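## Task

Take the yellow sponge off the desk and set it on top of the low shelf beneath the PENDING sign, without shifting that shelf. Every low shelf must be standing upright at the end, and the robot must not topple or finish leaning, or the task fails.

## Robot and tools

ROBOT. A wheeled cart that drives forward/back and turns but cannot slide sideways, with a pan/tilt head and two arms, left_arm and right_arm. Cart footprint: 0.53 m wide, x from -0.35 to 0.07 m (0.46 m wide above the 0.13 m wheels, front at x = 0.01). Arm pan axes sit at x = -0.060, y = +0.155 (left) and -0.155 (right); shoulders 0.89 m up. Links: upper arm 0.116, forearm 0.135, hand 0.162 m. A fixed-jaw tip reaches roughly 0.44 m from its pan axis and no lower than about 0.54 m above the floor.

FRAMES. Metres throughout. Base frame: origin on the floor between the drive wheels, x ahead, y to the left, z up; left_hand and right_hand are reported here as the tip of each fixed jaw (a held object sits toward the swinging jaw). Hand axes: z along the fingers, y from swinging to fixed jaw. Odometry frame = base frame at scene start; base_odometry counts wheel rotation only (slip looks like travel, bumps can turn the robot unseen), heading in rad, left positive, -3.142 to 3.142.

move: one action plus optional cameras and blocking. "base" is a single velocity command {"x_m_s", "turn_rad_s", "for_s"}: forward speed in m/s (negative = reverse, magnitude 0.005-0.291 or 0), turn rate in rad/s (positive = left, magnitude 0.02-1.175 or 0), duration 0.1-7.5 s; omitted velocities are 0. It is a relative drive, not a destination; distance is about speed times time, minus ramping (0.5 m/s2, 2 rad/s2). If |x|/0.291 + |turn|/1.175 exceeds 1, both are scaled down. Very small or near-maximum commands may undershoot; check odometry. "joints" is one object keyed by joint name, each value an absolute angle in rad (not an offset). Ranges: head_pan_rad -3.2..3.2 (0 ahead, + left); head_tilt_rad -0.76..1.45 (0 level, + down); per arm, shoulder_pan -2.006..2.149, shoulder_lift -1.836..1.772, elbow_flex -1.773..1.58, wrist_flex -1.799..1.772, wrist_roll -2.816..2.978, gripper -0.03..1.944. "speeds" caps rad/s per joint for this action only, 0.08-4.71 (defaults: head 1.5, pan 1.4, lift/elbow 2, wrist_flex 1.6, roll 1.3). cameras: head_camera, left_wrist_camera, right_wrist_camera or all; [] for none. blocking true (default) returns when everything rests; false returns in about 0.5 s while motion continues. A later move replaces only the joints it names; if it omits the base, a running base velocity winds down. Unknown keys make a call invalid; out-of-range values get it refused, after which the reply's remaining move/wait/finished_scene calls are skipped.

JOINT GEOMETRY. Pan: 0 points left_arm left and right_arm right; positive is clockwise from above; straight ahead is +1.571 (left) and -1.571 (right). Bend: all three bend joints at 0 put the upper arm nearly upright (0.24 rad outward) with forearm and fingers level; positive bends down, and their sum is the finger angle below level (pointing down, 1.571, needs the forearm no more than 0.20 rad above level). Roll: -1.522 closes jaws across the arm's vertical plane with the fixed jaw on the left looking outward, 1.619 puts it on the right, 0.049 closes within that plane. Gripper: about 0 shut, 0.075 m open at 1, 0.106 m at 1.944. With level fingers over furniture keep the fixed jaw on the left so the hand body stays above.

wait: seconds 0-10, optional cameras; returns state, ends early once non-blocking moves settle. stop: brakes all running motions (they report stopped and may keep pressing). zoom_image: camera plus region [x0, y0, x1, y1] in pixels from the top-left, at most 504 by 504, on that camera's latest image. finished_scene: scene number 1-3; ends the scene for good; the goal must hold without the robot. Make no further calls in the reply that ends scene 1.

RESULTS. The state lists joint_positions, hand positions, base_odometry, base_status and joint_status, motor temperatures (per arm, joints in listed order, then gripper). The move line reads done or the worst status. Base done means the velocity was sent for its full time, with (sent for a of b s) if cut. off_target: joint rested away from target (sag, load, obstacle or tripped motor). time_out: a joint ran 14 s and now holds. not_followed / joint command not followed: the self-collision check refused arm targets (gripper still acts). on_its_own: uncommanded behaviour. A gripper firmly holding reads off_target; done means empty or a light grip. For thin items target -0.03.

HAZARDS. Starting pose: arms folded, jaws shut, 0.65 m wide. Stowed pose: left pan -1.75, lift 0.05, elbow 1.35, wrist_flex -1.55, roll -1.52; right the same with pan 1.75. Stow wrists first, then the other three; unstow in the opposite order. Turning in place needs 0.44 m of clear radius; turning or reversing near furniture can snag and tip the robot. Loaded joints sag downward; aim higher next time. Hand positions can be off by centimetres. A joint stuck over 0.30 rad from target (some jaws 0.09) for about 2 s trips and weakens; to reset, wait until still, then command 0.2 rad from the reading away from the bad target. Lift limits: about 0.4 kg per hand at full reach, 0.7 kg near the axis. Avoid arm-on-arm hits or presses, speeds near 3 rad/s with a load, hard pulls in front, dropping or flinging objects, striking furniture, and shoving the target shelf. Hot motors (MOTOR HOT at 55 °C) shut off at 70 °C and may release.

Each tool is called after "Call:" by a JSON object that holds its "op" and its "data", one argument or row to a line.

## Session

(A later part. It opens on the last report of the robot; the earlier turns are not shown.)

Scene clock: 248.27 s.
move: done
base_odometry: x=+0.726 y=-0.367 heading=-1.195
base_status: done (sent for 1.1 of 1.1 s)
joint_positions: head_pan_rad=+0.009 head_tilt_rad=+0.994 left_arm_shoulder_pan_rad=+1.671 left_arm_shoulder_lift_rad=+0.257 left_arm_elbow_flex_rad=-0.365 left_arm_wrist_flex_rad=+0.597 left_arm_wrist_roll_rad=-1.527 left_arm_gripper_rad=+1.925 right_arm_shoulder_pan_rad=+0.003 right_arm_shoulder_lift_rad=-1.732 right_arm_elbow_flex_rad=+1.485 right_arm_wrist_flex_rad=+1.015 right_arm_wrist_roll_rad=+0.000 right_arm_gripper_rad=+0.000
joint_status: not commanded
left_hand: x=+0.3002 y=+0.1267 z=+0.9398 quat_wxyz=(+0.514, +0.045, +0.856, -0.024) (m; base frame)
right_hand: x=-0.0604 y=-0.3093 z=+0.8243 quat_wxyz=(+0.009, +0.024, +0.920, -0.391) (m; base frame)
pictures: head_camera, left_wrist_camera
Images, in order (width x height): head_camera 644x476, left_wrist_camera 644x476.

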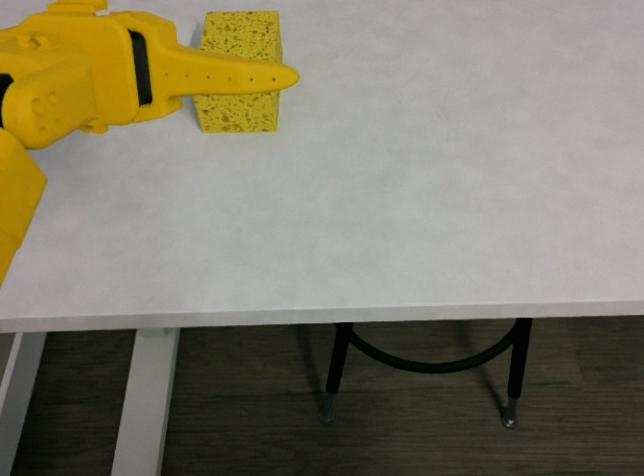

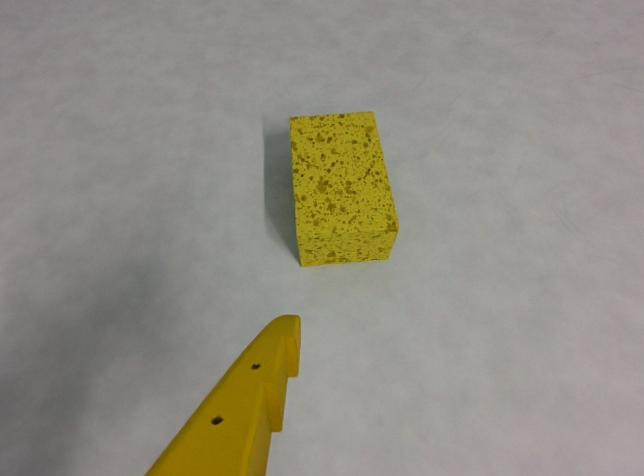

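Call:
{"op": "move", "data": {
  "base": {"x_m_s":0.1,"for_s":0.8},
  "joints": {"left_arm_shoulder_pan_rad":1.625}
}}

Call:
{"op": "move", "data": {
  "joints": {"left_arm_shoulder_lift_rad":0.655,"left_arm_elbow_flex_rad":-0.22,"left_arm_wrist_flex_rad":-0.095},
  "speeds": {"left_arm_shoulder_lift_rad":0.4,"left_arm_elbow_flex_rad":0.2,"left_arm_wrist_flex_rad":0.7},
  "cameras": ["head_camera","left_wrist_camera"]
}}

Scene clock: 260.67 s.
move: done
base_odometry: x=+0.755 y=-0.442 heading=-1.194
base_status: done (sent for 0.8 of 0.8 s)
joint_positions: head_pan_rad=+0.009 head_tilt_rad=+0.994 left_arm_shoulder_pan_rad=+1.631 left_arm_shoulder_lift_rad=+0.257 left_arm_elbow_flex_rad=-0.365 left_arm_wrist_flex_rad=+0.597 left_arm_wrist_roll_rad=-1.527 left_arm_gripper_rad=+1.925 right_arm_shoulder_pan_rad=-0.004 right_arm_shoulder_lift_rad=-1.732 right_arm_elbow_flex_rad=+1.485 right_arm_wrist_flex_rad=+1.015 right_arm_wrist_roll_rad=+0.000 right_arm_gripper_rad=+0.000
joint_status: all done
left_hand: x=+0.3010 y=+0.1411 z=+0.9398 quat_wxyz=(+0.515, +0.028, +0.857, -0.014) (m; base frame)
right_hand: x=-0.0595 y=-0.3093 z=+0.8243 quat_wxyz=(+0.010, +0.021, +0.920, -0.390) (m; base frame)
pictures: none

Scene clock: 262.30 s.
move: done
base_odometry: x=+0.755 y=-0.442 heading=-1.194
base_status: not commanded
joint_positions: head_pan_rad=+0.009 head_tilt_rad=+0.994 left_arm_shoulder_pan_rad=+1.631 left_arm_shoulder_lift_rad=+0.668 left_arm_elbow_flex_rad=-0.216 left_arm_wrist_flex_rad=-0.081 left_arm_wrist_roll_rad=-1.527 left_arm_gripper_rad=+1.925 right_arm_shoulder_pan_rad=-0.004 right_arm_shoulder_lift_rad=-1.732 right_arm_elbow_flex_rad=+1.485 right_arm_wrist_flex_rad=+1.015 right_arm_wrist_roll_rad=+0.000 right_arm_gripper_rad=+0.000
joint_status: all done
left_hand: x=+0.3350 y=+0.1390 z=+0.8524 quat_wxyz=(+0.564, +0.027, +0.825, -0.016) (m; base frame)
right_hand: x=-0.0595 y=-0.3093 z=+0.8243 quat_wxyz=(+0.010, +0.021, +0.920, -0.390) (m; base frame)
pictures: head_camera, left_wrist_camera
Images, in order (width x height): head_camera 644x476, left_wrist_camera 644x476.

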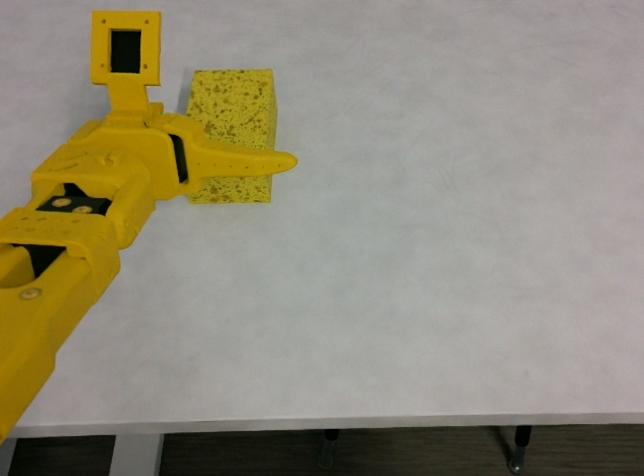

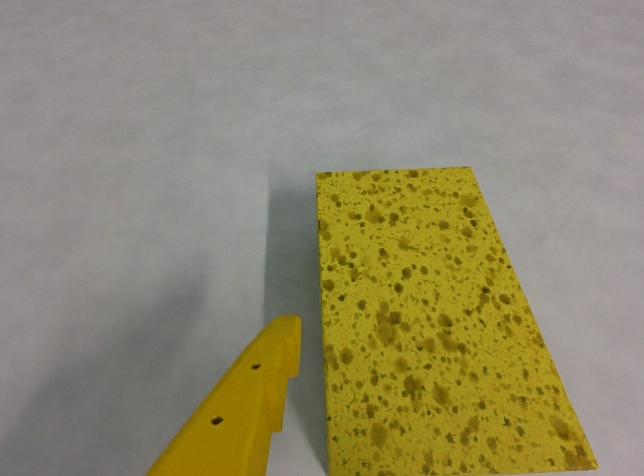

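Call:
{"op": "move", "data": {
  "joints": {"left_arm_shoulder_lift_rad":0.86,"left_arm_elbow_flex_rad":-0.26,"left_arm_wrist_flex_rad":-0.18},
  "speeds": {"left_arm_shoulder_lift_rad":0.2,"left_arm_elbow_flex_rad":0.1,"left_arm_wrist_flex_rad":0.1},
  "cameras": ["left_wrist_camera"]
}}

Call:
{"op": "move", "data": {
  "joints": {"left_arm_gripper_rad":0.6},
  "cameras": ["head_camera","left_wrist_camera"]
}}

Scene clock: 269.43 s.
move: done
base_odometry: x=+0.755 y=-0.442 heading=-1.194
base_status: not commanded
joint_positions: head_pan_rad=+0.009 head_tilt_rad=+0.994 left_arm_shoulder_pan_rad=+1.631 left_arm_shoulder_lift_rad=+0.873 left_arm_elbow_flex_rad=-0.225 left_arm_wrist_flex_rad=-0.165 left_arm_wrist_roll_rad=-1.527 left_arm_gripper_rad=+1.925 right_arm_shoulder_pan_rad=-0.004 right_arm_shoulder_lift_rad=-1.732 right_arm_elbow_flex_rad=+1.485 right_arm_wrist_flex_rad=+1.015 right_arm_wrist_roll_rad=+0.000 right_arm_gripper_rad=+0.000
joint_status: all done
left_hand: x=+0.3272 y=+0.1395 z=+0.7928 quat_wxyz=(+0.517, +0.028, +0.855, -0.014) (m; base frame)
right_hand: x=-0.0595 y=-0.3093 z=+0.8243 quat_wxyz=(+0.010, +0.021, +0.920, -0.390) (m; base frame)
pictures: left_wrist_camera
Images, in order (width x height): left_wrist_camera 644x476.

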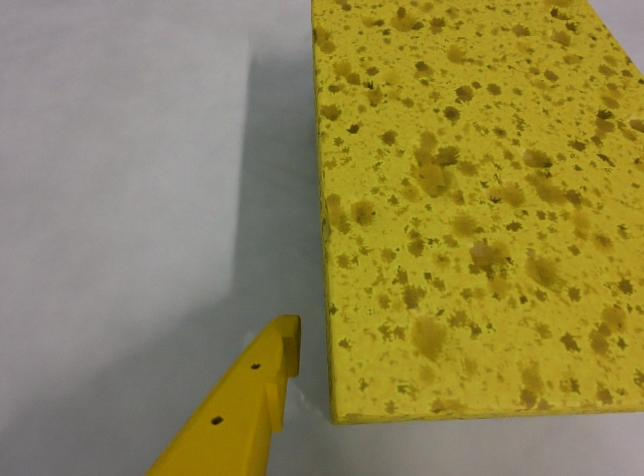

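Scene clock: 270.73 s.
move: done
base_odometry: x=+0.755 y=-0.442 heading=-1.194
base_status: not commanded
joint_positions: head_pan_rad=+0.009 head_tilt_rad=+0.994 left_arm_shoulder_pan_rad=+1.631 left_arm_shoulder_lift_rad=+0.875 left_arm_elbow_flex_rad=-0.225 left_arm_wrist_flex_rad=-0.165 left_arm_wrist_roll_rad=-1.527 left_arm_gripper_rad=+0.606 right_arm_shoulder_pan_rad=-0.004 right_arm_shoulder_lift_rad=-1.732 right_arm_elbow_flex_rad=+1.485 right_arm_wrist_flex_rad=+1.015 right_arm_wrist_roll_rad=+0.000 right_arm_gripper_rad=+0.000
joint_status: all done
left_hand: x=+0.3270 y=+0.1395 z=+0.7922 quat_wxyz=(+0.517, +0.028, +0.856, -0.014) (m; base frame)
right_hand: x=-0.0595 y=-0.3093 z=+0.8243 quat_wxyz=(+0.010, +0.021, +0.920, -0.390) (m; base frame)
pictures: head_camera, left_wrist_camera
Images, in order (width x height): head_camera 644x476, left_wrist_camera 644x476.

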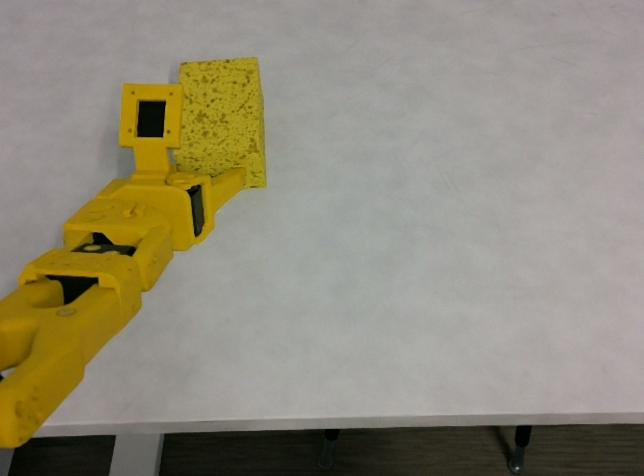

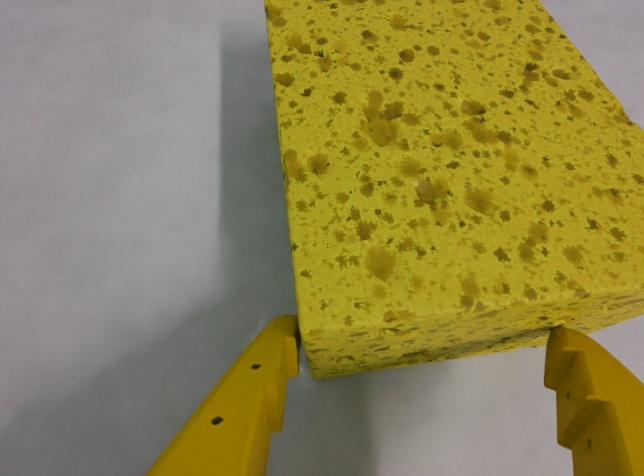

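Call:
{"op": "move", "data": {
  "joints": {"left_arm_gripper_rad":1.94,"left_arm_shoulder_pan_rad":1.605},
  "cameras": ["left_wrist_camera"]
}}

Call:
{"op": "move", "data": {
  "base": {"x_m_s":0.06,"for_s":0.6},
  "cameras": ["left_wrist_camera"]
}}

Call:
{"op": "move", "data": {
  "joints": {"left_arm_shoulder_lift_rad":1.06,"left_arm_elbow_flex_rad":-0.655,"left_arm_wrist_flex_rad":-0.01},
  "speeds": {"left_arm_shoulder_lift_rad":0.19,"left_arm_elbow_flex_rad":0.43,"left_arm_wrist_flex_rad":0.16},
  "cameras": ["head_camera","left_wrist_camera"]
}}

Scene clock: 288.47 s.
move: done
base_odometry: x=+0.755 y=-0.442 heading=-1.194
base_status: not commanded
joint_positions: head_pan_rad=+0.009 head_tilt_rad=+0.994 left_arm_shoulder_pan_rad=+1.605 left_arm_shoulder_lift_rad=+0.875 left_arm_elbow_flex_rad=-0.225 left_arm_wrist_flex_rad=-0.165 left_arm_wrist_roll_rad=-1.527 left_arm_gripper_rad=+1.925 right_arm_shoulder_pan_rad=-0.004 right_arm_shoulder_lift_rad=-1.732 right_arm_elbow_flex_rad=+1.485 right_arm_wrist_flex_rad=+1.015 right_arm_wrist_roll_rad=+0.000 right_arm_gripper_rad=+0.000
joint_status: all done
left_hand: x=+0.3273 y=+0.1496 z=+0.7922 quat_wxyz=(+0.517, +0.017, +0.856, -0.007) (m; base frame)
right_hand: x=-0.0595 y=-0.3093 z=+0.8243 quat_wxyz=(+0.010, +0.021, +0.920, -0.390) (m; base frame)
pictures: left_wrist_camera
Images, in order (width x height): left_wrist_camera 644x476.

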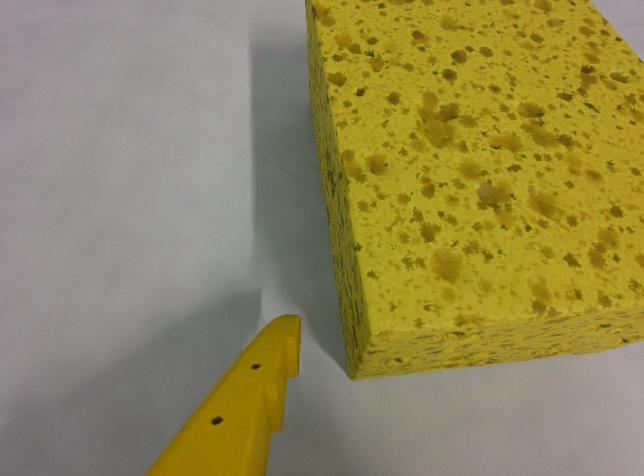

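Scene clock: 289.87 s.
move: done
base_odometry: x=+0.769 y=-0.476 heading=-1.194
base_status: done (sent for 0.6 of 0.6 s)
joint_positions: head_pan_rad=+0.009 head_tilt_rad=+0.994 left_arm_shoulder_pan_rad=+1.605 left_arm_shoulder_lift_rad=+0.875 left_arm_elbow_flex_rad=-0.227 left_arm_wrist_flex_rad=-0.165 left_arm_wrist_roll_rad=-1.527 left_arm_gripper_rad=+1.925 right_arm_shoulder_pan_rad=-0.004 right_arm_shoulder_lift_rad=-1.732 right_arm_elbow_flex_rad=+1.485 right_arm_wrist_flex_rad=+1.015 right_arm_wrist_roll_rad=+0.000 right_arm_gripper_rad=+0.000
joint_status: not commanded
left_hand: x=+0.3275 y=+0.1496 z=+0.7926 quat_wxyz=(+0.517, +0.017, +0.856, -0.007) (m; base frame)
right_hand: x=-0.0595 y=-0.3093 z=+0.8243 quat_wxyz=(+0.010, +0.021, +0.920, -0.390) (m; base frame)
pictures: left_wrist_camera
Images, in order (width x height): left_wrist_camera 644x476.

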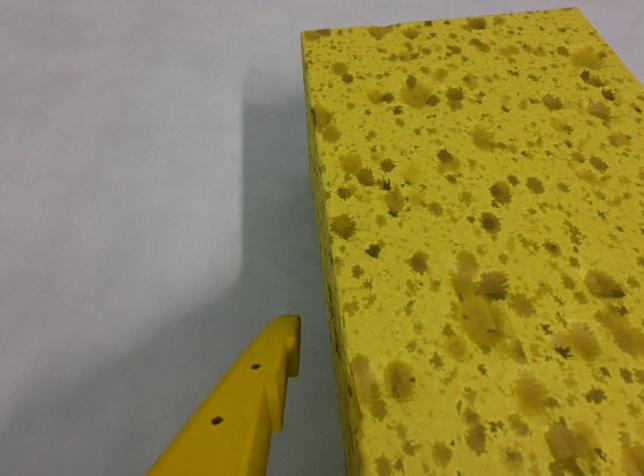

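Scene clock: 291.37 s.
move: done
base_odometry: x=+0.769 y=-0.476 heading=-1.194
base_status: not commanded
joint_positions: head_pan_rad=+0.009 head_tilt_rad=+0.994 left_arm_shoulder_pan_rad=+1.605 left_arm_shoulder_lift_rad=+1.070 left_arm_elbow_flex_rad=-0.622 left_arm_wrist_flex_rad=-0.013 left_arm_wrist_roll_rad=-1.527 left_arm_gripper_rad=+1.925 right_arm_shoulder_pan_rad=-0.004 right_arm_shoulder_lift_rad=-1.732 right_arm_elbow_flex_rad=+1.485 right_arm_wrist_flex_rad=+1.015 right_arm_wrist_roll_rad=+0.000 right_arm_gripper_rad=+0.000
joint_status: all done
left_hand: x=+0.3520 y=+0.1488 z=+0.8021 quat_wxyz=(+0.538, +0.016, +0.843, -0.008) (m; base frame)
right_hand: x=-0.0595 y=-0.3093 z=+0.8243 quat_wxyz=(+0.010, +0.021, +0.920, -0.390) (m; base frame)
pictures: head_camera, left_wrist_camera
Images, in order (width x height): head_camera 644x476, left_wrist_camera 644x476.

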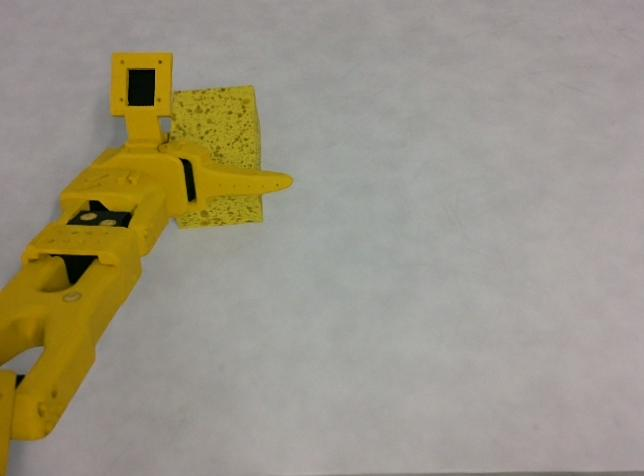

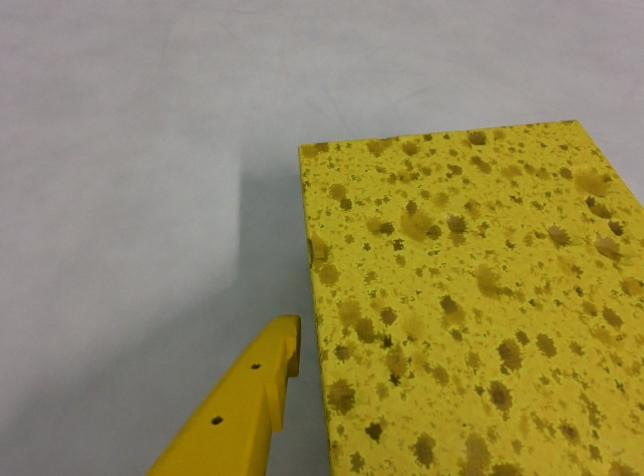

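Call:
{"op": "move", "data": {
  "joints": {"left_arm_gripper_rad":0.6},
  "cameras": ["left_wrist_camera"]
}}

Scene clock: 318.20 s.
move: done
base_odometry: x=+0.769 y=-0.476 heading=-1.194
base_status: not commanded
joint_positions: head_pan_rad=+0.009 head_tilt_rad=+0.994 left_arm_shoulder_pan_rad=+1.612 left_arm_shoulder_lift_rad=+1.062 left_arm_elbow_flex_rad=-0.653 left_arm_wrist_flex_rad=-0.024 left_arm_wrist_roll_rad=-1.518 left_arm_gripper_rad=+0.618 right_arm_shoulder_pan_rad=-0.002 right_arm_shoulder_lift_rad=-1.732 right_arm_elbow_flex_rad=+1.485 right_arm_wrist_flex_rad=+1.015 right_arm_wrist_roll_rad=+0.000 right_arm_gripper_rad=+0.000
joint_status: all done
left_hand: x=+0.3568 y=+0.1454 z=+0.8150 quat_wxyz=(+0.559, +0.015, +0.829, -0.013) (m; base frame)
right_hand: x=-0.0597 y=-0.3093 z=+0.8243 quat_wxyz=(+0.010, +0.021, +0.920, -0.390) (m; base frame)
pictures: left_wrist_camera
Images, in order (width x height): left_wrist_camera 644x476.

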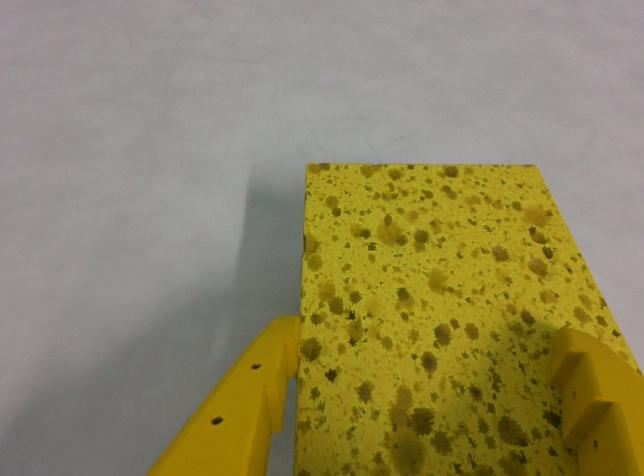

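Call:
{"op": "move", "data": {
  "joints": {"left_arm_gripper_rad":1.925,"left_arm_shoulder_pan_rad":1.60}
}}

Call:
{"op": "move", "data": {
  "joints": {"left_arm_shoulder_lift_rad":1.15,"left_arm_elbow_flex_rad":-0.65,"left_arm_wrist_flex_rad":0.0},
  "speeds": {"left_arm_shoulder_lift_rad":0.3,"left_arm_elbow_flex_rad":0.3},
  "cameras": ["left_wrist_camera","head_camera"]
}}

Scene clock: 328.17 s.
move: done
base_odometry: x=+0.769 y=-0.476 heading=-1.194
base_status: not commanded
joint_positions: head_pan_rad=+0.009 head_tilt_rad=+0.994 left_arm_shoulder_pan_rad=+1.605 left_arm_shoulder_lift_rad=+1.077 left_arm_elbow_flex_rad=-0.645 left_arm_wrist_flex_rad=-0.010 left_arm_wrist_roll_rad=-1.518 left_arm_gripper_rad=+1.917 right_arm_shoulder_pan_rad=-0.002 right_arm_shoulder_lift_rad=-1.732 right_arm_elbow_flex_rad=+1.485 right_arm_wrist_flex_rad=+1.015 right_arm_wrist_roll_rad=+0.000 right_arm_gripper_rad=+0.000
joint_status: all done
left_hand: x=+0.3539 y=+0.1487 z=+0.8049 quat_wxyz=(+0.543, +0.012, +0.839, -0.010) (m; base frame)
right_hand: x=-0.0597 y=-0.3093 z=+0.8243 quat_wxyz=(+0.010, +0.021, +0.920, -0.390) (m; base frame)
pictures: none

Scene clock: 328.90 s.
move: done
base_odometry: x=+0.769 y=-0.476 heading=-1.194
base_status: not commanded
joint_positions: head_pan_rad=+0.009 head_tilt_rad=+0.994 left_arm_shoulder_pan_rad=+1.606 left_arm_shoulder_lift_rad=+1.163 left_arm_elbow_flex_rad=-0.645 left_arm_wrist_flex_rad=-0.003 left_arm_wrist_roll_rad=-1.527 left_arm_gripper_rad=+1.917 right_arm_shoulder_pan_rad=-0.002 right_arm_shoulder_lift_rad=-1.732 right_arm_elbow_flex_rad=+1.485 right_arm_wrist_flex_rad=+1.015 right_arm_wrist_roll_rad=+0.000 right_arm_gripper_rad=+0.000
joint_status: all done
left_hand: x=+0.3442 y=+0.1484 z=+0.7713 quat_wxyz=(+0.503, +0.017, +0.864, -0.008) (m; base frame)
right_hand: x=-0.0597 y=-0.3093 z=+0.8243 quat_wxyz=(+0.010, +0.021, +0.920, -0.390) (m; base frame)
pictures: head_camera, left_wrist_camera
Images, in order (width x height): head_camera 644x476, left_wrist_camera 644x476.

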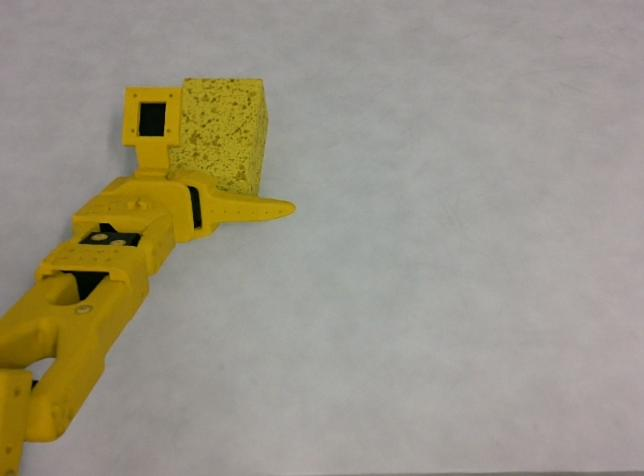

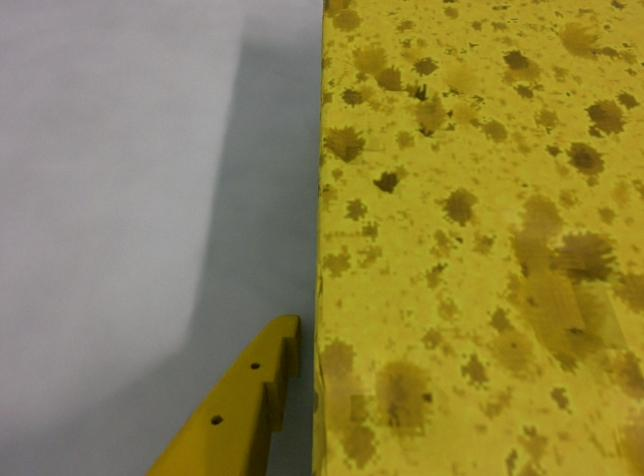

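Call:
{"op": "move", "data": {
  "joints": {"left_arm_gripper_rad":0.6},
  "cameras": ["left_wrist_camera"]
}}

Scene clock: 335.33 s.
move: off_target
base_odometry: x=+0.769 y=-0.476 heading=-1.194
base_status: not commanded
joint_positions: head_pan_rad=+0.009 head_tilt_rad=+0.994 left_arm_shoulder_pan_rad=+1.606 left_arm_shoulder_lift_rad=+1.163 left_arm_elbow_flex_rad=-0.645 left_arm_wrist_flex_rad=-0.007 left_arm_wrist_roll_rad=-1.518 left_arm_gripper_rad=+0.894 right_arm_shoulder_pan_rad=-0.002 right_arm_shoulder_lift_rad=-1.732 right_arm_elbow_flex_rad=+1.485 right_arm_wrist_flex_rad=+1.015 right_arm_wrist_roll_rad=+0.000 right_arm_gripper_rad=+0.000
joint_status: left_arm_gripper_rad off_target (ended at +0.894, target +0.600)
left_hand: x=+0.3446 y=+0.1484 z=+0.7719 quat_wxyz=(+0.505, +0.013, +0.863, -0.010) (m; base frame)
right_hand: x=-0.0597 y=-0.3093 z=+0.8243 quat_wxyz=(+0.010, +0.021, +0.920, -0.390) (m; base frame)
pictures: left_wrist_camera
Images, in order (width x height): left_wrist_camera 644x476.

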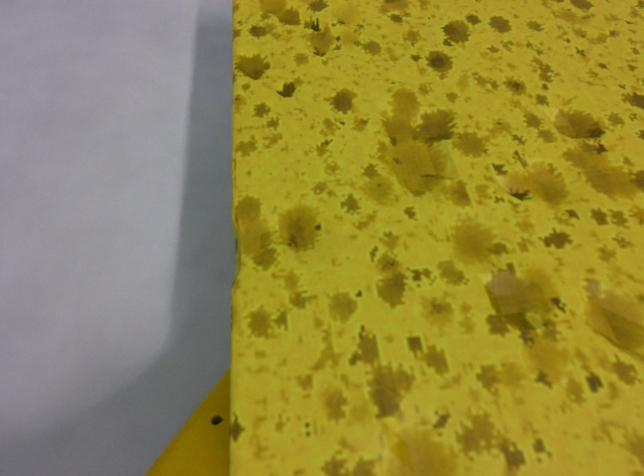

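Gripped. Raise.

Call:
{"op": "move", "data": {
  "joints": {"left_arm_gripper_rad":0.8,"left_arm_shoulder_lift_rad":0.6,"left_arm_elbow_flex_rad":-0.68,"left_arm_wrist_flex_rad":0.45},
  "speeds": {"left_arm_shoulder_lift_rad":0.5,"left_arm_elbow_flex_rad":0.3,"left_arm_wrist_flex_rad":0.4},
  "cameras": ["left_wrist_camera","head_camera"]
}}

Call:
{"op": "move", "data": {
  "base": {"x_m_s":-0.12,"for_s":1.6},
  "joints": {"left_arm_shoulder_lift_rad":0.1,"left_arm_elbow_flex_rad":-0.2,"left_arm_wrist_flex_rad":0.4,"head_pan_rad":3.1,"head_tilt_rad":0.25},
  "speeds": {"left_arm_shoulder_lift_rad":0.5,"left_arm_elbow_flex_rad":0.45,"left_arm_wrist_flex_rad":0.3},
  "cameras": ["left_wrist_camera","head_camera"]
}}

Call:
{"op": "move", "data": {
  "joints": {"head_pan_rad":2.4},
  "cameras": ["head_camera"]
}}

Scene clock: 352.00 s.
move: off_target
base_odometry: x=+0.769 y=-0.476 heading=-1.194
base_status: not commanded
joint_positions: head_pan_rad=+0.009 head_tilt_rad=+0.994 left_arm_shoulder_pan_rad=+1.606 left_arm_shoulder_lift_rad=+0.674 left_arm_elbow_flex_rad=-0.654 left_arm_wrist_flex_rad=+0.448 left_arm_wrist_roll_rad=-1.527 left_arm_gripper_rad=+0.897 right_arm_shoulder_pan_rad=-0.002 right_arm_shoulder_lift_rad=-1.732 right_arm_elbow_flex_rad=+1.485 right_arm_wrist_flex_rad=+1.015 right_arm_wrist_roll_rad=+0.000 right_arm_gripper_rad=+0.000
joint_status: left_arm_gripper_rad off_target (ended at +0.897, target +0.800); the others done
left_hand: x=+0.3407 y=+0.1485 z=+0.8945 quat_wxyz=(+0.524, +0.017, +0.852, -0.008) (m; base frame)
right_hand: x=-0.0597 y=-0.3093 z=+0.8243 quat_wxyz=(+0.010, +0.021, +0.920, -0.390) (m; base frame)
pictures: head_camera, left_wrist_camera
Images, in order (width x height): head_camera 644x476, left_wrist_camera 644x476.

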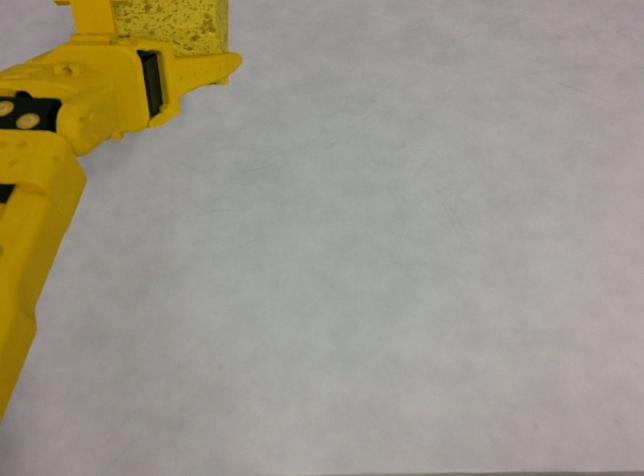

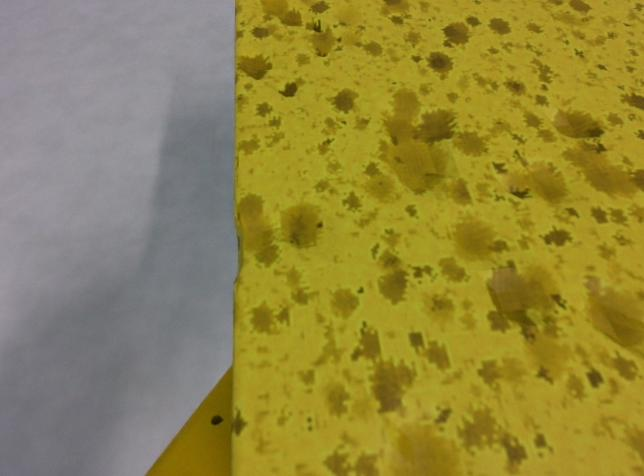

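Scene clock: 354.87 s.
move: done
base_odometry: x=+0.698 y=-0.296 heading=-1.196
base_status: done (sent for 1.6 of 1.6 s)
joint_positions: head_pan_rad=+3.089 head_tilt_rad=+0.262 left_arm_shoulder_pan_rad=+1.606 left_arm_shoulder_lift_rad=+0.160 left_arm_elbow_flex_rad=-0.193 left_arm_wrist_flex_rad=+0.418 left_arm_wrist_roll_rad=-1.527 left_arm_gripper_rad=+0.897 right_arm_shoulder_pan_rad=-0.002 right_arm_shoulder_lift_rad=-1.732 right_arm_elbow_flex_rad=+1.485 right_arm_wrist_flex_rad=+1.015 right_arm_wrist_roll_rad=+0.000 right_arm_gripper_rad=+0.000
joint_status: all done
left_hand: x=+0.2994 y=+0.1500 z=+0.9498 quat_wxyz=(+0.559, +0.017, +0.829, -0.009) (m; base frame)
right_hand: x=-0.0597 y=-0.3093 z=+0.8243 quat_wxyz=(+0.010, +0.021, +0.920, -0.390) (m; base frame)
pictures: head_camera, left_wrist_camera
Images, in order (width x height): head_camera 644x476, left_wrist_camera 644x476.

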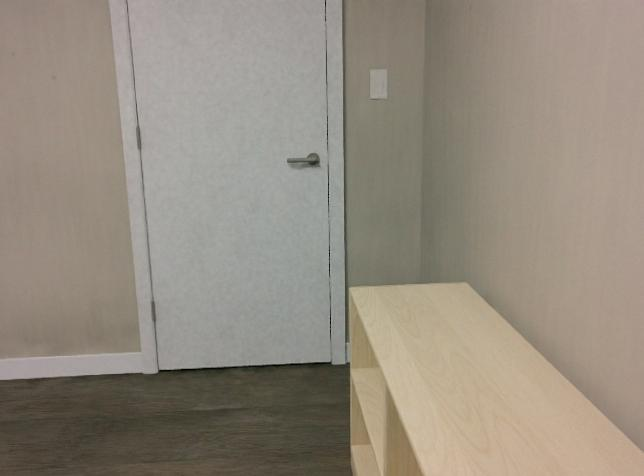

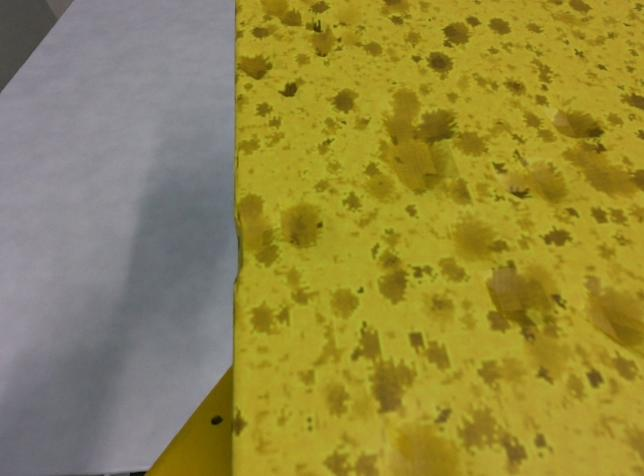

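Scene clock: 356.13 s.
move: done
base_odometry: x=+0.698 y=-0.296 heading=-1.196
base_status: not commanded
joint_positions: head_pan_rad=+2.410 head_tilt_rad=+0.262 left_arm_shoulder_pan_rad=+1.606 left_arm_shoulder_lift_rad=+0.160 left_arm_elbow_flex_rad=-0.193 left_arm_wrist_flex_rad=+0.418 left_arm_wrist_roll_rad=-1.527 left_arm_gripper_rad=+0.897 right_arm_shoulder_pan_rad=-0.002 right_arm_shoulder_lift_rad=-1.732 right_arm_elbow_flex_rad=+1.485 right_arm_wrist_flex_rad=+1.015 right_arm_wrist_roll_rad=+0.000 right_arm_gripper_rad=+0.000
joint_status: all done
left_hand: x=+0.2994 y=+0.1500 z=+0.9498 quat_wxyz=(+0.559, +0.017, +0.829, -0.009) (m; base frame)
right_hand: x=-0.0597 y=-0.3093 z=+0.8243 quat_wxyz=(+0.010, +0.021, +0.920, -0.390) (m; base frame)
pictures: head_camera
Images, in order (width x height): head_camera 644x476.

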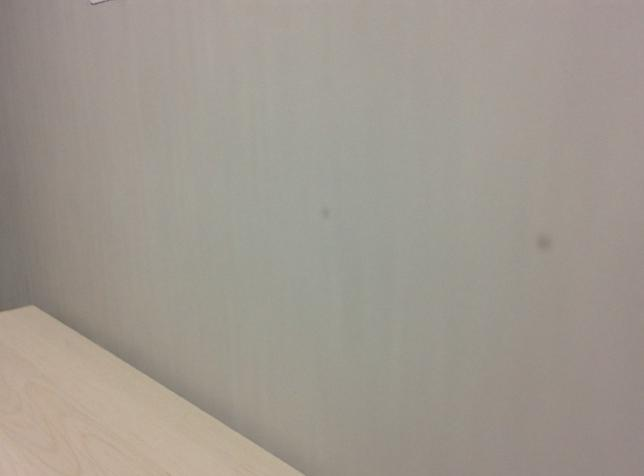

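Call:
{"op": "move", "data": {
  "joints": {"head_pan_rad":-2.4,"head_tilt_rad":0.3},
  "cameras": ["head_camera"]
}}

Call:
{"op": "move", "data": {
  "base": {"x_m_s":-0.25,"for_s":2.5},
  "cameras": ["head_camera"]
}}

Scene clock: 367.17 s.
move: done
base_odometry: x=+0.698 y=-0.296 heading=-1.196
base_status: not commanded
joint_positions: head_pan_rad=-2.391 head_tilt_rad=+0.292 left_arm_shoulder_pan_rad=+1.606 left_arm_shoulder_lift_rad=+0.160 left_arm_elbow_flex_rad=-0.193 left_arm_wrist_flex_rad=+0.418 left_arm_wrist_roll_rad=-1.527 left_arm_gripper_rad=+0.897 right_arm_shoulder_pan_rad=-0.002 right_arm_shoulder_lift_rad=-1.732 right_arm_elbow_flex_rad=+1.485 right_arm_wrist_flex_rad=+1.015 right_arm_wrist_roll_rad=+0.000 right_arm_gripper_rad=+0.000
joint_status: all done
left_hand: x=+0.2994 y=+0.1500 z=+0.9498 quat_wxyz=(+0.559, +0.017, +0.829, -0.009) (m; base frame)
right_hand: x=-0.0597 y=-0.3093 z=+0.8243 quat_wxyz=(+0.010, +0.021, +0.920, -0.390) (m; base frame)
pictures: head_camera
Images, in order (width x height): head_camera 644x476.

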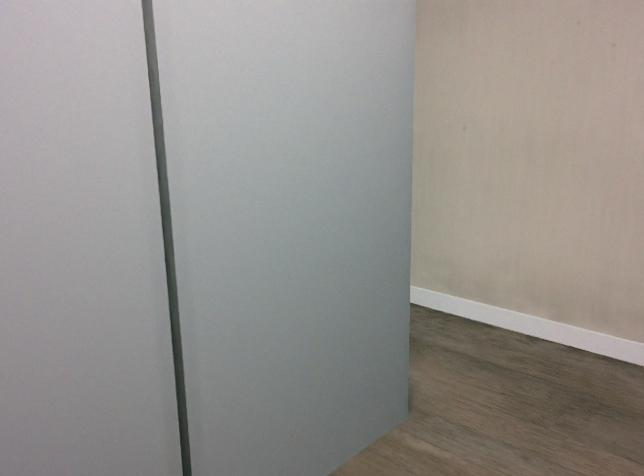

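Scene clock: 371.73 s.
move: done
base_odometry: x=+0.482 y=+0.247 heading=-1.195
base_status: done (sent for 2.5 of 2.5 s)
joint_positions: head_pan_rad=-2.393 head_tilt_rad=+0.294 left_arm_shoulder_pan_rad=+1.600 left_arm_shoulder_lift_rad=+0.128 left_arm_elbow_flex_rad=-0.185 left_arm_wrist_flex_rad=+0.415 left_arm_wrist_roll_rad=-1.527 left_arm_gripper_rad=+0.897 right_arm_shoulder_pan_rad=-0.004 right_arm_shoulder_lift_rad=-1.732 right_arm_elbow_flex_rad=+1.488 right_arm_wrist_flex_rad=+1.015 right_arm_wrist_roll_rad=+0.000 right_arm_gripper_rad=+0.000
joint_status: not commanded
left_hand: x=+0.2973 y=+0.1523 z=+0.9586 quat_wxyz=(+0.570, +0.014, +0.821, -0.007) (m; base frame)
right_hand: x=-0.0595 y=-0.3090 z=+0.8236 quat_wxyz=(+0.010, +0.021, +0.921, -0.389) (m; base frame)
pictures: head_camera
Images, in order (width x height): head_camera 644x476.

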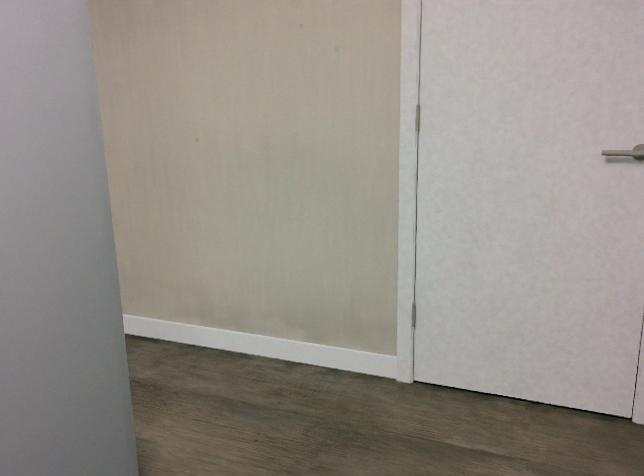

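Call:
{"op": "move", "data": {
  "joints": {"head_pan_rad":1.75,"head_tilt_rad":0.9},
  "cameras": ["head_camera"]
}}

Call:
{"op": "move", "data": {
  "joints": {"head_pan_rad":0,"head_tilt_rad":0.6},
  "cameras": ["head_camera"]
}}

Scene clock: 394.97 s.
move: done
base_odometry: x=+0.482 y=+0.247 heading=-1.195
base_status: not commanded
joint_positions: head_pan_rad=+1.739 head_tilt_rad=+0.894 left_arm_shoulder_pan_rad=+1.600 left_arm_shoulder_lift_rad=+0.128 left_arm_elbow_flex_rad=-0.185 left_arm_wrist_flex_rad=+0.415 left_arm_wrist_roll_rad=-1.527 left_arm_gripper_rad=+0.897 right_arm_shoulder_pan_rad=-0.004 right_arm_shoulder_lift_rad=-1.732 right_arm_elbow_flex_rad=+1.488 right_arm_wrist_flex_rad=+1.015 right_arm_wrist_roll_rad=+0.000 right_arm_gripper_rad=+0.000
joint_status: all done
left_hand: x=+0.2973 y=+0.1523 z=+0.9586 quat_wxyz=(+0.570, +0.014, +0.821, -0.007) (m; base frame)
right_hand: x=-0.0595 y=-0.3090 z=+0.8236 quat_wxyz=(+0.010, +0.021, +0.921, -0.389) (m; base frame)
pictures: head_camera
Images, in order (width x height): head_camera 644x476.

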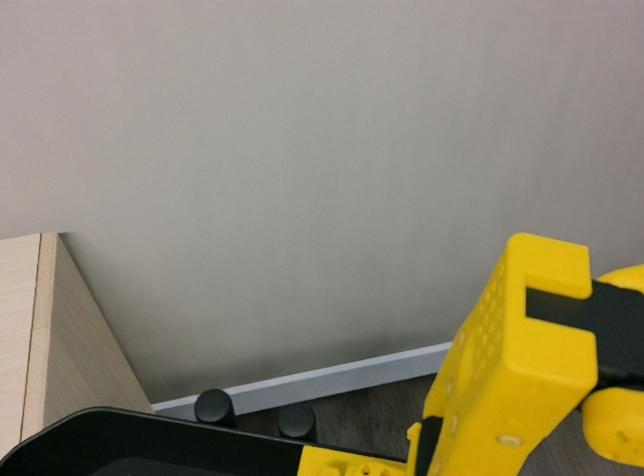

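Scene clock: 396.93 s.
move: done
base_odometry: x=+0.482 y=+0.247 heading=-1.195
base_status: not commanded
joint_positions: head_pan_rad=+0.009 head_tilt_rad=+0.613 left_arm_shoulder_pan_rad=+1.600 left_arm_shoulder_lift_rad=+0.128 left_arm_elbow_flex_rad=-0.185 left_arm_wrist_flex_rad=+0.415 left_arm_wrist_roll_rad=-1.527 left_arm_gripper_rad=+0.897 right_arm_shoulder_pan_rad=-0.004 right_arm_shoulder_lift_rad=-1.732 right_arm_elbow_flex_rad=+1.488 right_arm_wrist_flex_rad=+1.015 right_arm_wrist_roll_rad=+0.000 right_arm_gripper_rad=+0.000
joint_status: all done
left_hand: x=+0.2973 y=+0.1523 z=+0.9586 quat_wxyz=(+0.570, +0.014, +0.821, -0.007) (m; base frame)
right_hand: x=-0.0595 y=-0.3090 z=+0.8236 quat_wxyz=(+0.010, +0.021, +0.921, -0.389) (m; base frame)
pictures: head_camera
Images, in order (width x height): head_camera 644x476.

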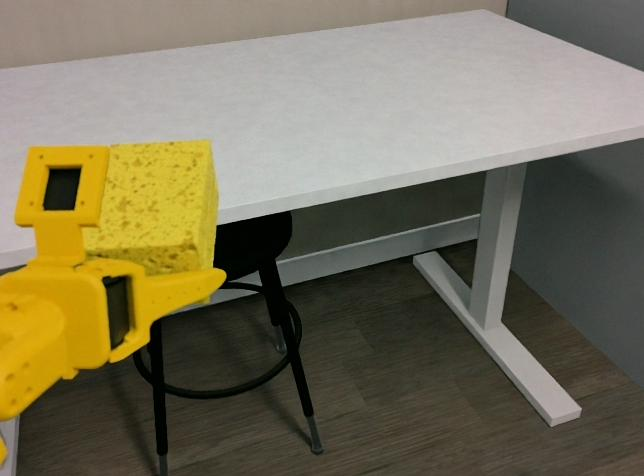

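Call:
{"op": "move", "data": {
  "base": {"x_m_s":0.12,"for_s":1.25}
}}

Call:
{"op": "move", "data": {
  "base": {"turn_rad_s":-0.6,"for_s":4.06},
  "joints": {"head_tilt_rad":0.35},
  "cameras": ["head_camera","left_wrist_camera"]
}}

Scene clock: 428.70 s.
move: done
base_odometry: x=+0.538 y=+0.108 heading=-1.194
base_status: done (sent for 1.27 of 1.27 s)
joint_positions: head_pan_rad=+0.009 head_tilt_rad=+0.613 left_arm_shoulder_pan_rad=+1.600 left_arm_shoulder_lift_rad=+0.128 left_arm_elbow_flex_rad=-0.185 left_arm_wrist_flex_rad=+0.415 left_arm_wrist_roll_rad=-1.527 left_arm_gripper_rad=+0.897 right_arm_shoulder_pan_rad=+0.003 right_arm_shoulder_lift_rad=-1.732 right_arm_elbow_flex_rad=+1.488 right_arm_wrist_flex_rad=+1.015 right_arm_wrist_roll_rad=+0.000 right_arm_gripper_rad=+0.000
joint_status: not commanded
left_hand: x=+0.2973 y=+0.1523 z=+0.9586 quat_wxyz=(+0.570, +0.014, +0.821, -0.007) (m; base frame)
right_hand: x=-0.0604 y=-0.3090 z=+0.8236 quat_wxyz=(+0.009, +0.024, +0.921, -0.389) (m; base frame)
pictures: none

Scene clock: 433.43 s.
move: done
base_odometry: x=+0.538 y=+0.109 heading=+2.650
base_status: done (sent for 4.07 of 4.07 s)
joint_positions: head_pan_rad=+0.009 head_tilt_rad=+0.362 left_arm_shoulder_pan_rad=+1.600 left_arm_shoulder_lift_rad=+0.128 left_arm_elbow_flex_rad=-0.185 left_arm_wrist_flex_rad=+0.415 left_arm_wrist_roll_rad=-1.527 left_arm_gripper_rad=+0.897 right_arm_shoulder_pan_rad=+0.004 right_arm_shoulder_lift_rad=-1.732 right_arm_elbow_flex_rad=+1.488 right_arm_wrist_flex_rad=+1.015 right_arm_wrist_roll_rad=+0.000 right_arm_gripper_rad=+0.000
joint_status: all done
left_hand: x=+0.2973 y=+0.1523 z=+0.9586 quat_wxyz=(+0.570, +0.014, +0.821, -0.007) (m; base frame)
right_hand: x=-0.0607 y=-0.3090 z=+0.8236 quat_wxyz=(+0.009, +0.024, +0.921, -0.389) (m; base frame)
pictures: head_camera, left_wrist_camera
Images, in order (width x height): head_camera 644x476, left_wrist_camera 644x476.

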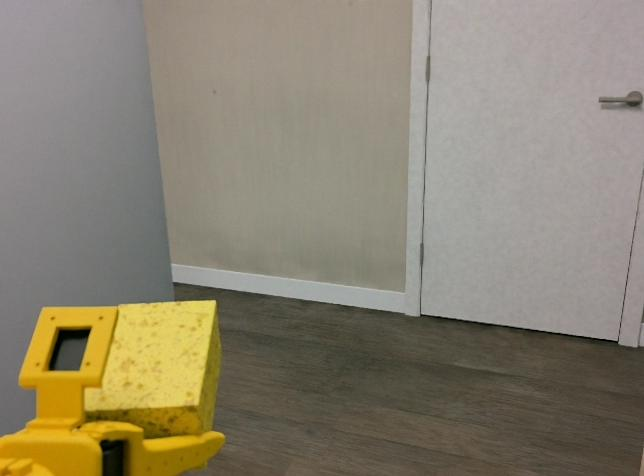

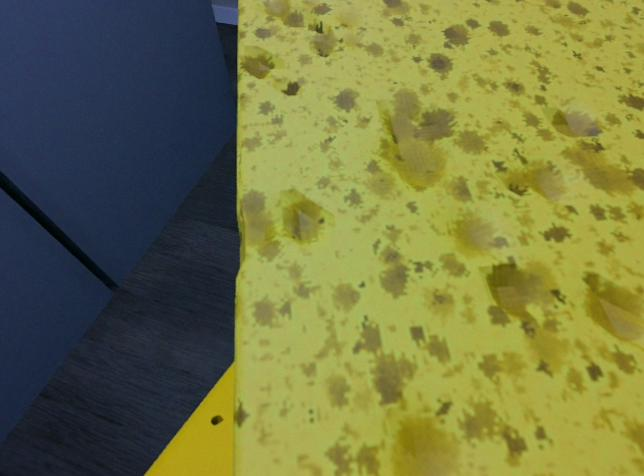

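Call:
{"op": "move", "data": {
  "base": {"x_m_s":0.25,"for_s":2.8}
}}

Call:
{"op": "move", "data": {
  "joints": {"head_pan_rad":0.8,"head_tilt_rad":0.6},
  "cameras": ["head_camera"]
}}

Scene clock: 449.57 s.
move: done
base_odometry: x=-0.080 y=+0.441 heading=+2.649
base_status: done (sent for 2.8 of 2.8 s)
joint_positions: head_pan_rad=+0.009 head_tilt_rad=+0.362 left_arm_shoulder_pan_rad=+1.600 left_arm_shoulder_lift_rad=+0.128 left_arm_elbow_flex_rad=-0.185 left_arm_wrist_flex_rad=+0.415 left_arm_wrist_roll_rad=-1.527 left_arm_gripper_rad=+0.897 right_arm_shoulder_pan_rad=-0.002 right_arm_shoulder_lift_rad=-1.732 right_arm_elbow_flex_rad=+1.488 right_arm_wrist_flex_rad=+1.015 right_arm_wrist_roll_rad=+0.000 right_arm_gripper_rad=+0.000
joint_status: not commanded
left_hand: x=+0.2973 y=+0.1523 z=+0.9586 quat_wxyz=(+0.570, +0.014, +0.821, -0.007) (m; base frame)
right_hand: x=-0.0597 y=-0.3090 z=+0.8236 quat_wxyz=(+0.010, +0.021, +0.921, -0.389) (m; base frame)
pictures: none

Scene clock: 450.90 s.
move: done
base_odometry: x=-0.080 y=+0.441 heading=+2.649
base_status: not commanded
joint_positions: head_pan_rad=+0.790 head_tilt_rad=+0.593 left_arm_shoulder_pan_rad=+1.600 left_arm_shoulder_lift_rad=+0.128 left_arm_elbow_flex_rad=-0.185 left_arm_wrist_flex_rad=+0.415 left_arm_wrist_roll_rad=-1.527 left_arm_gripper_rad=+0.897 right_arm_shoulder_pan_rad=-0.002 right_arm_shoulder_lift_rad=-1.732 right_arm_elbow_flex_rad=+1.488 right_arm_wrist_flex_rad=+1.015 right_arm_wrist_roll_rad=+0.000 right_arm_gripper_rad=+0.000
joint_status: all done
left_hand: x=+0.2973 y=+0.1523 z=+0.9586 quat_wxyz=(+0.570, +0.014, +0.821, -0.007) (m; base frame)
right_hand: x=-0.0597 y=-0.3090 z=+0.8236 quat_wxyz=(+0.010, +0.021, +0.921, -0.389) (m; base frame)
pictures: head_camera
Images, in order (width x height): head_camera 644x476.

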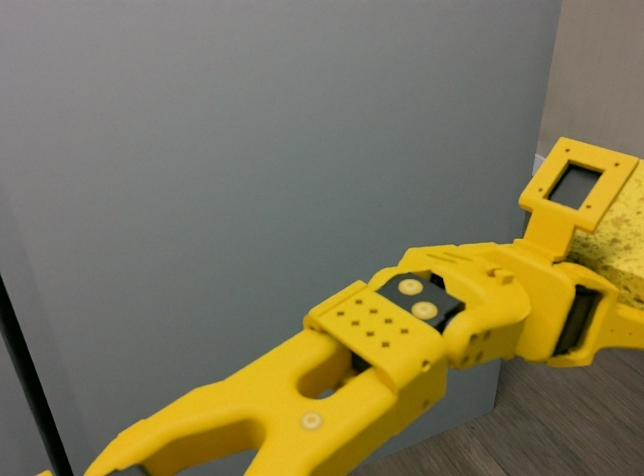

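Call:
{"op": "move", "data": {
  "base": {"x_m_s":0.25,"for_s":4.68},
  "joints": {"head_pan_rad":1.3,"head_tilt_rad":0.2},
  "cameras": ["head_camera"]
}}

Call:
{"op": "move", "data": {
  "base": {"turn_rad_s":0.6,"for_s":2.12},
  "joints": {"head_pan_rad":0,"head_tilt_rad":0.3},
  "cameras": ["head_camera"]
}}

Call:
{"op": "move", "data": {
  "joints": {"head_pan_rad":0.75},
  "cameras": ["head_camera"]
}}

Scene clock: 474.53 s.
move: done
base_odometry: x=-1.109 y=+0.990 heading=+2.652
base_status: done (sent for 4.67 of 4.67 s)
joint_positions: head_pan_rad=+1.290 head_tilt_rad=+0.212 left_arm_shoulder_pan_rad=+1.600 left_arm_shoulder_lift_rad=+0.128 left_arm_elbow_flex_rad=-0.185 left_arm_wrist_flex_rad=+0.415 left_arm_wrist_roll_rad=-1.527 left_arm_gripper_rad=+0.897 right_arm_shoulder_pan_rad=-0.002 right_arm_shoulder_lift_rad=-1.732 right_arm_elbow_flex_rad=+1.488 right_arm_wrist_flex_rad=+1.015 right_arm_wrist_roll_rad=+0.000 right_arm_gripper_rad=+0.000
joint_status: all done
left_hand: x=+0.2973 y=+0.1523 z=+0.9586 quat_wxyz=(+0.570, +0.014, +0.821, -0.007) (m; base frame)
right_hand: x=-0.0597 y=-0.3090 z=+0.8236 quat_wxyz=(+0.010, +0.021, +0.921, -0.389) (m; base frame)
pictures: head_camera
Images, in order (width x height): head_camera 644x476.

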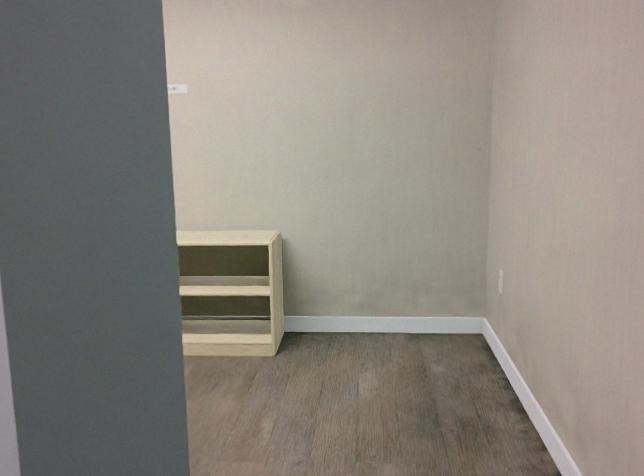

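Scene clock: 477.40 s.
move: done
base_odometry: x=-1.108 y=+0.990 heading=-2.354
base_status: done (sent for 2.13 of 2.13 s)
joint_positions: head_pan_rad=+0.009 head_tilt_rad=+0.292 left_arm_shoulder_pan_rad=+1.597 left_arm_shoulder_lift_rad=+0.128 left_arm_elbow_flex_rad=-0.185 left_arm_wrist_flex_rad=+0.415 left_arm_wrist_roll_rad=-1.527 left_arm_gripper_rad=+0.897 right_arm_shoulder_pan_rad=-0.004 right_arm_shoulder_lift_rad=-1.732 right_arm_elbow_flex_rad=+1.488 right_arm_wrist_flex_rad=+1.015 right_arm_wrist_roll_rad=+0.000 right_arm_gripper_rad=+0.000
joint_status: all done
left_hand: x=+0.2973 y=+0.1534 z=+0.9586 quat_wxyz=(+0.570, +0.013, +0.821, -0.006) (m; base frame)
right_hand: x=-0.0595 y=-0.3090 z=+0.8236 quat_wxyz=(+0.010, +0.021, +0.921, -0.389) (m; base frame)
pictures: head_camera
Images, in order (width x height): head_camera 644x476.

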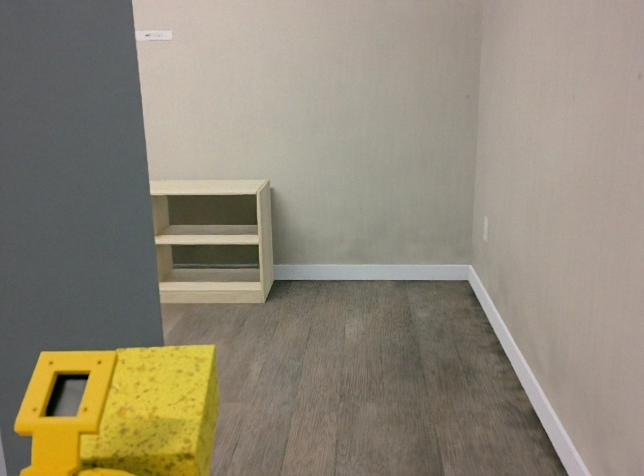

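Scene clock: 478.70 s.
move: done
base_odometry: x=-1.108 y=+0.990 heading=-2.354
base_status: not commanded
joint_positions: head_pan_rad=+0.739 head_tilt_rad=+0.292 left_arm_shoulder_pan_rad=+1.597 left_arm_shoulder_lift_rad=+0.128 left_arm_elbow_flex_rad=-0.185 left_arm_wrist_flex_rad=+0.415 left_arm_wrist_roll_rad=-1.527 left_arm_gripper_rad=+0.897 right_arm_shoulder_pan_rad=-0.004 right_arm_shoulder_lift_rad=-1.732 right_arm_elbow_flex_rad=+1.488 right_arm_wrist_flex_rad=+1.015 right_arm_wrist_roll_rad=+0.000 right_arm_gripper_rad=+0.000
joint_status: all done
left_hand: x=+0.2973 y=+0.1534 z=+0.9586 quat_wxyz=(+0.570, +0.013, +0.821, -0.006) (m; base frame)
right_hand: x=-0.0595 y=-0.3090 z=+0.8236 quat_wxyz=(+0.010, +0.021, +0.921, -0.389) (m; base frame)
pictures: head_camera
Images, in order (width x height): head_camera 644x476.

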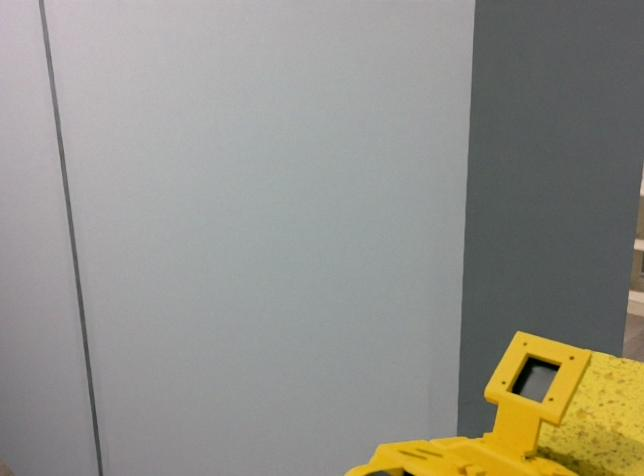

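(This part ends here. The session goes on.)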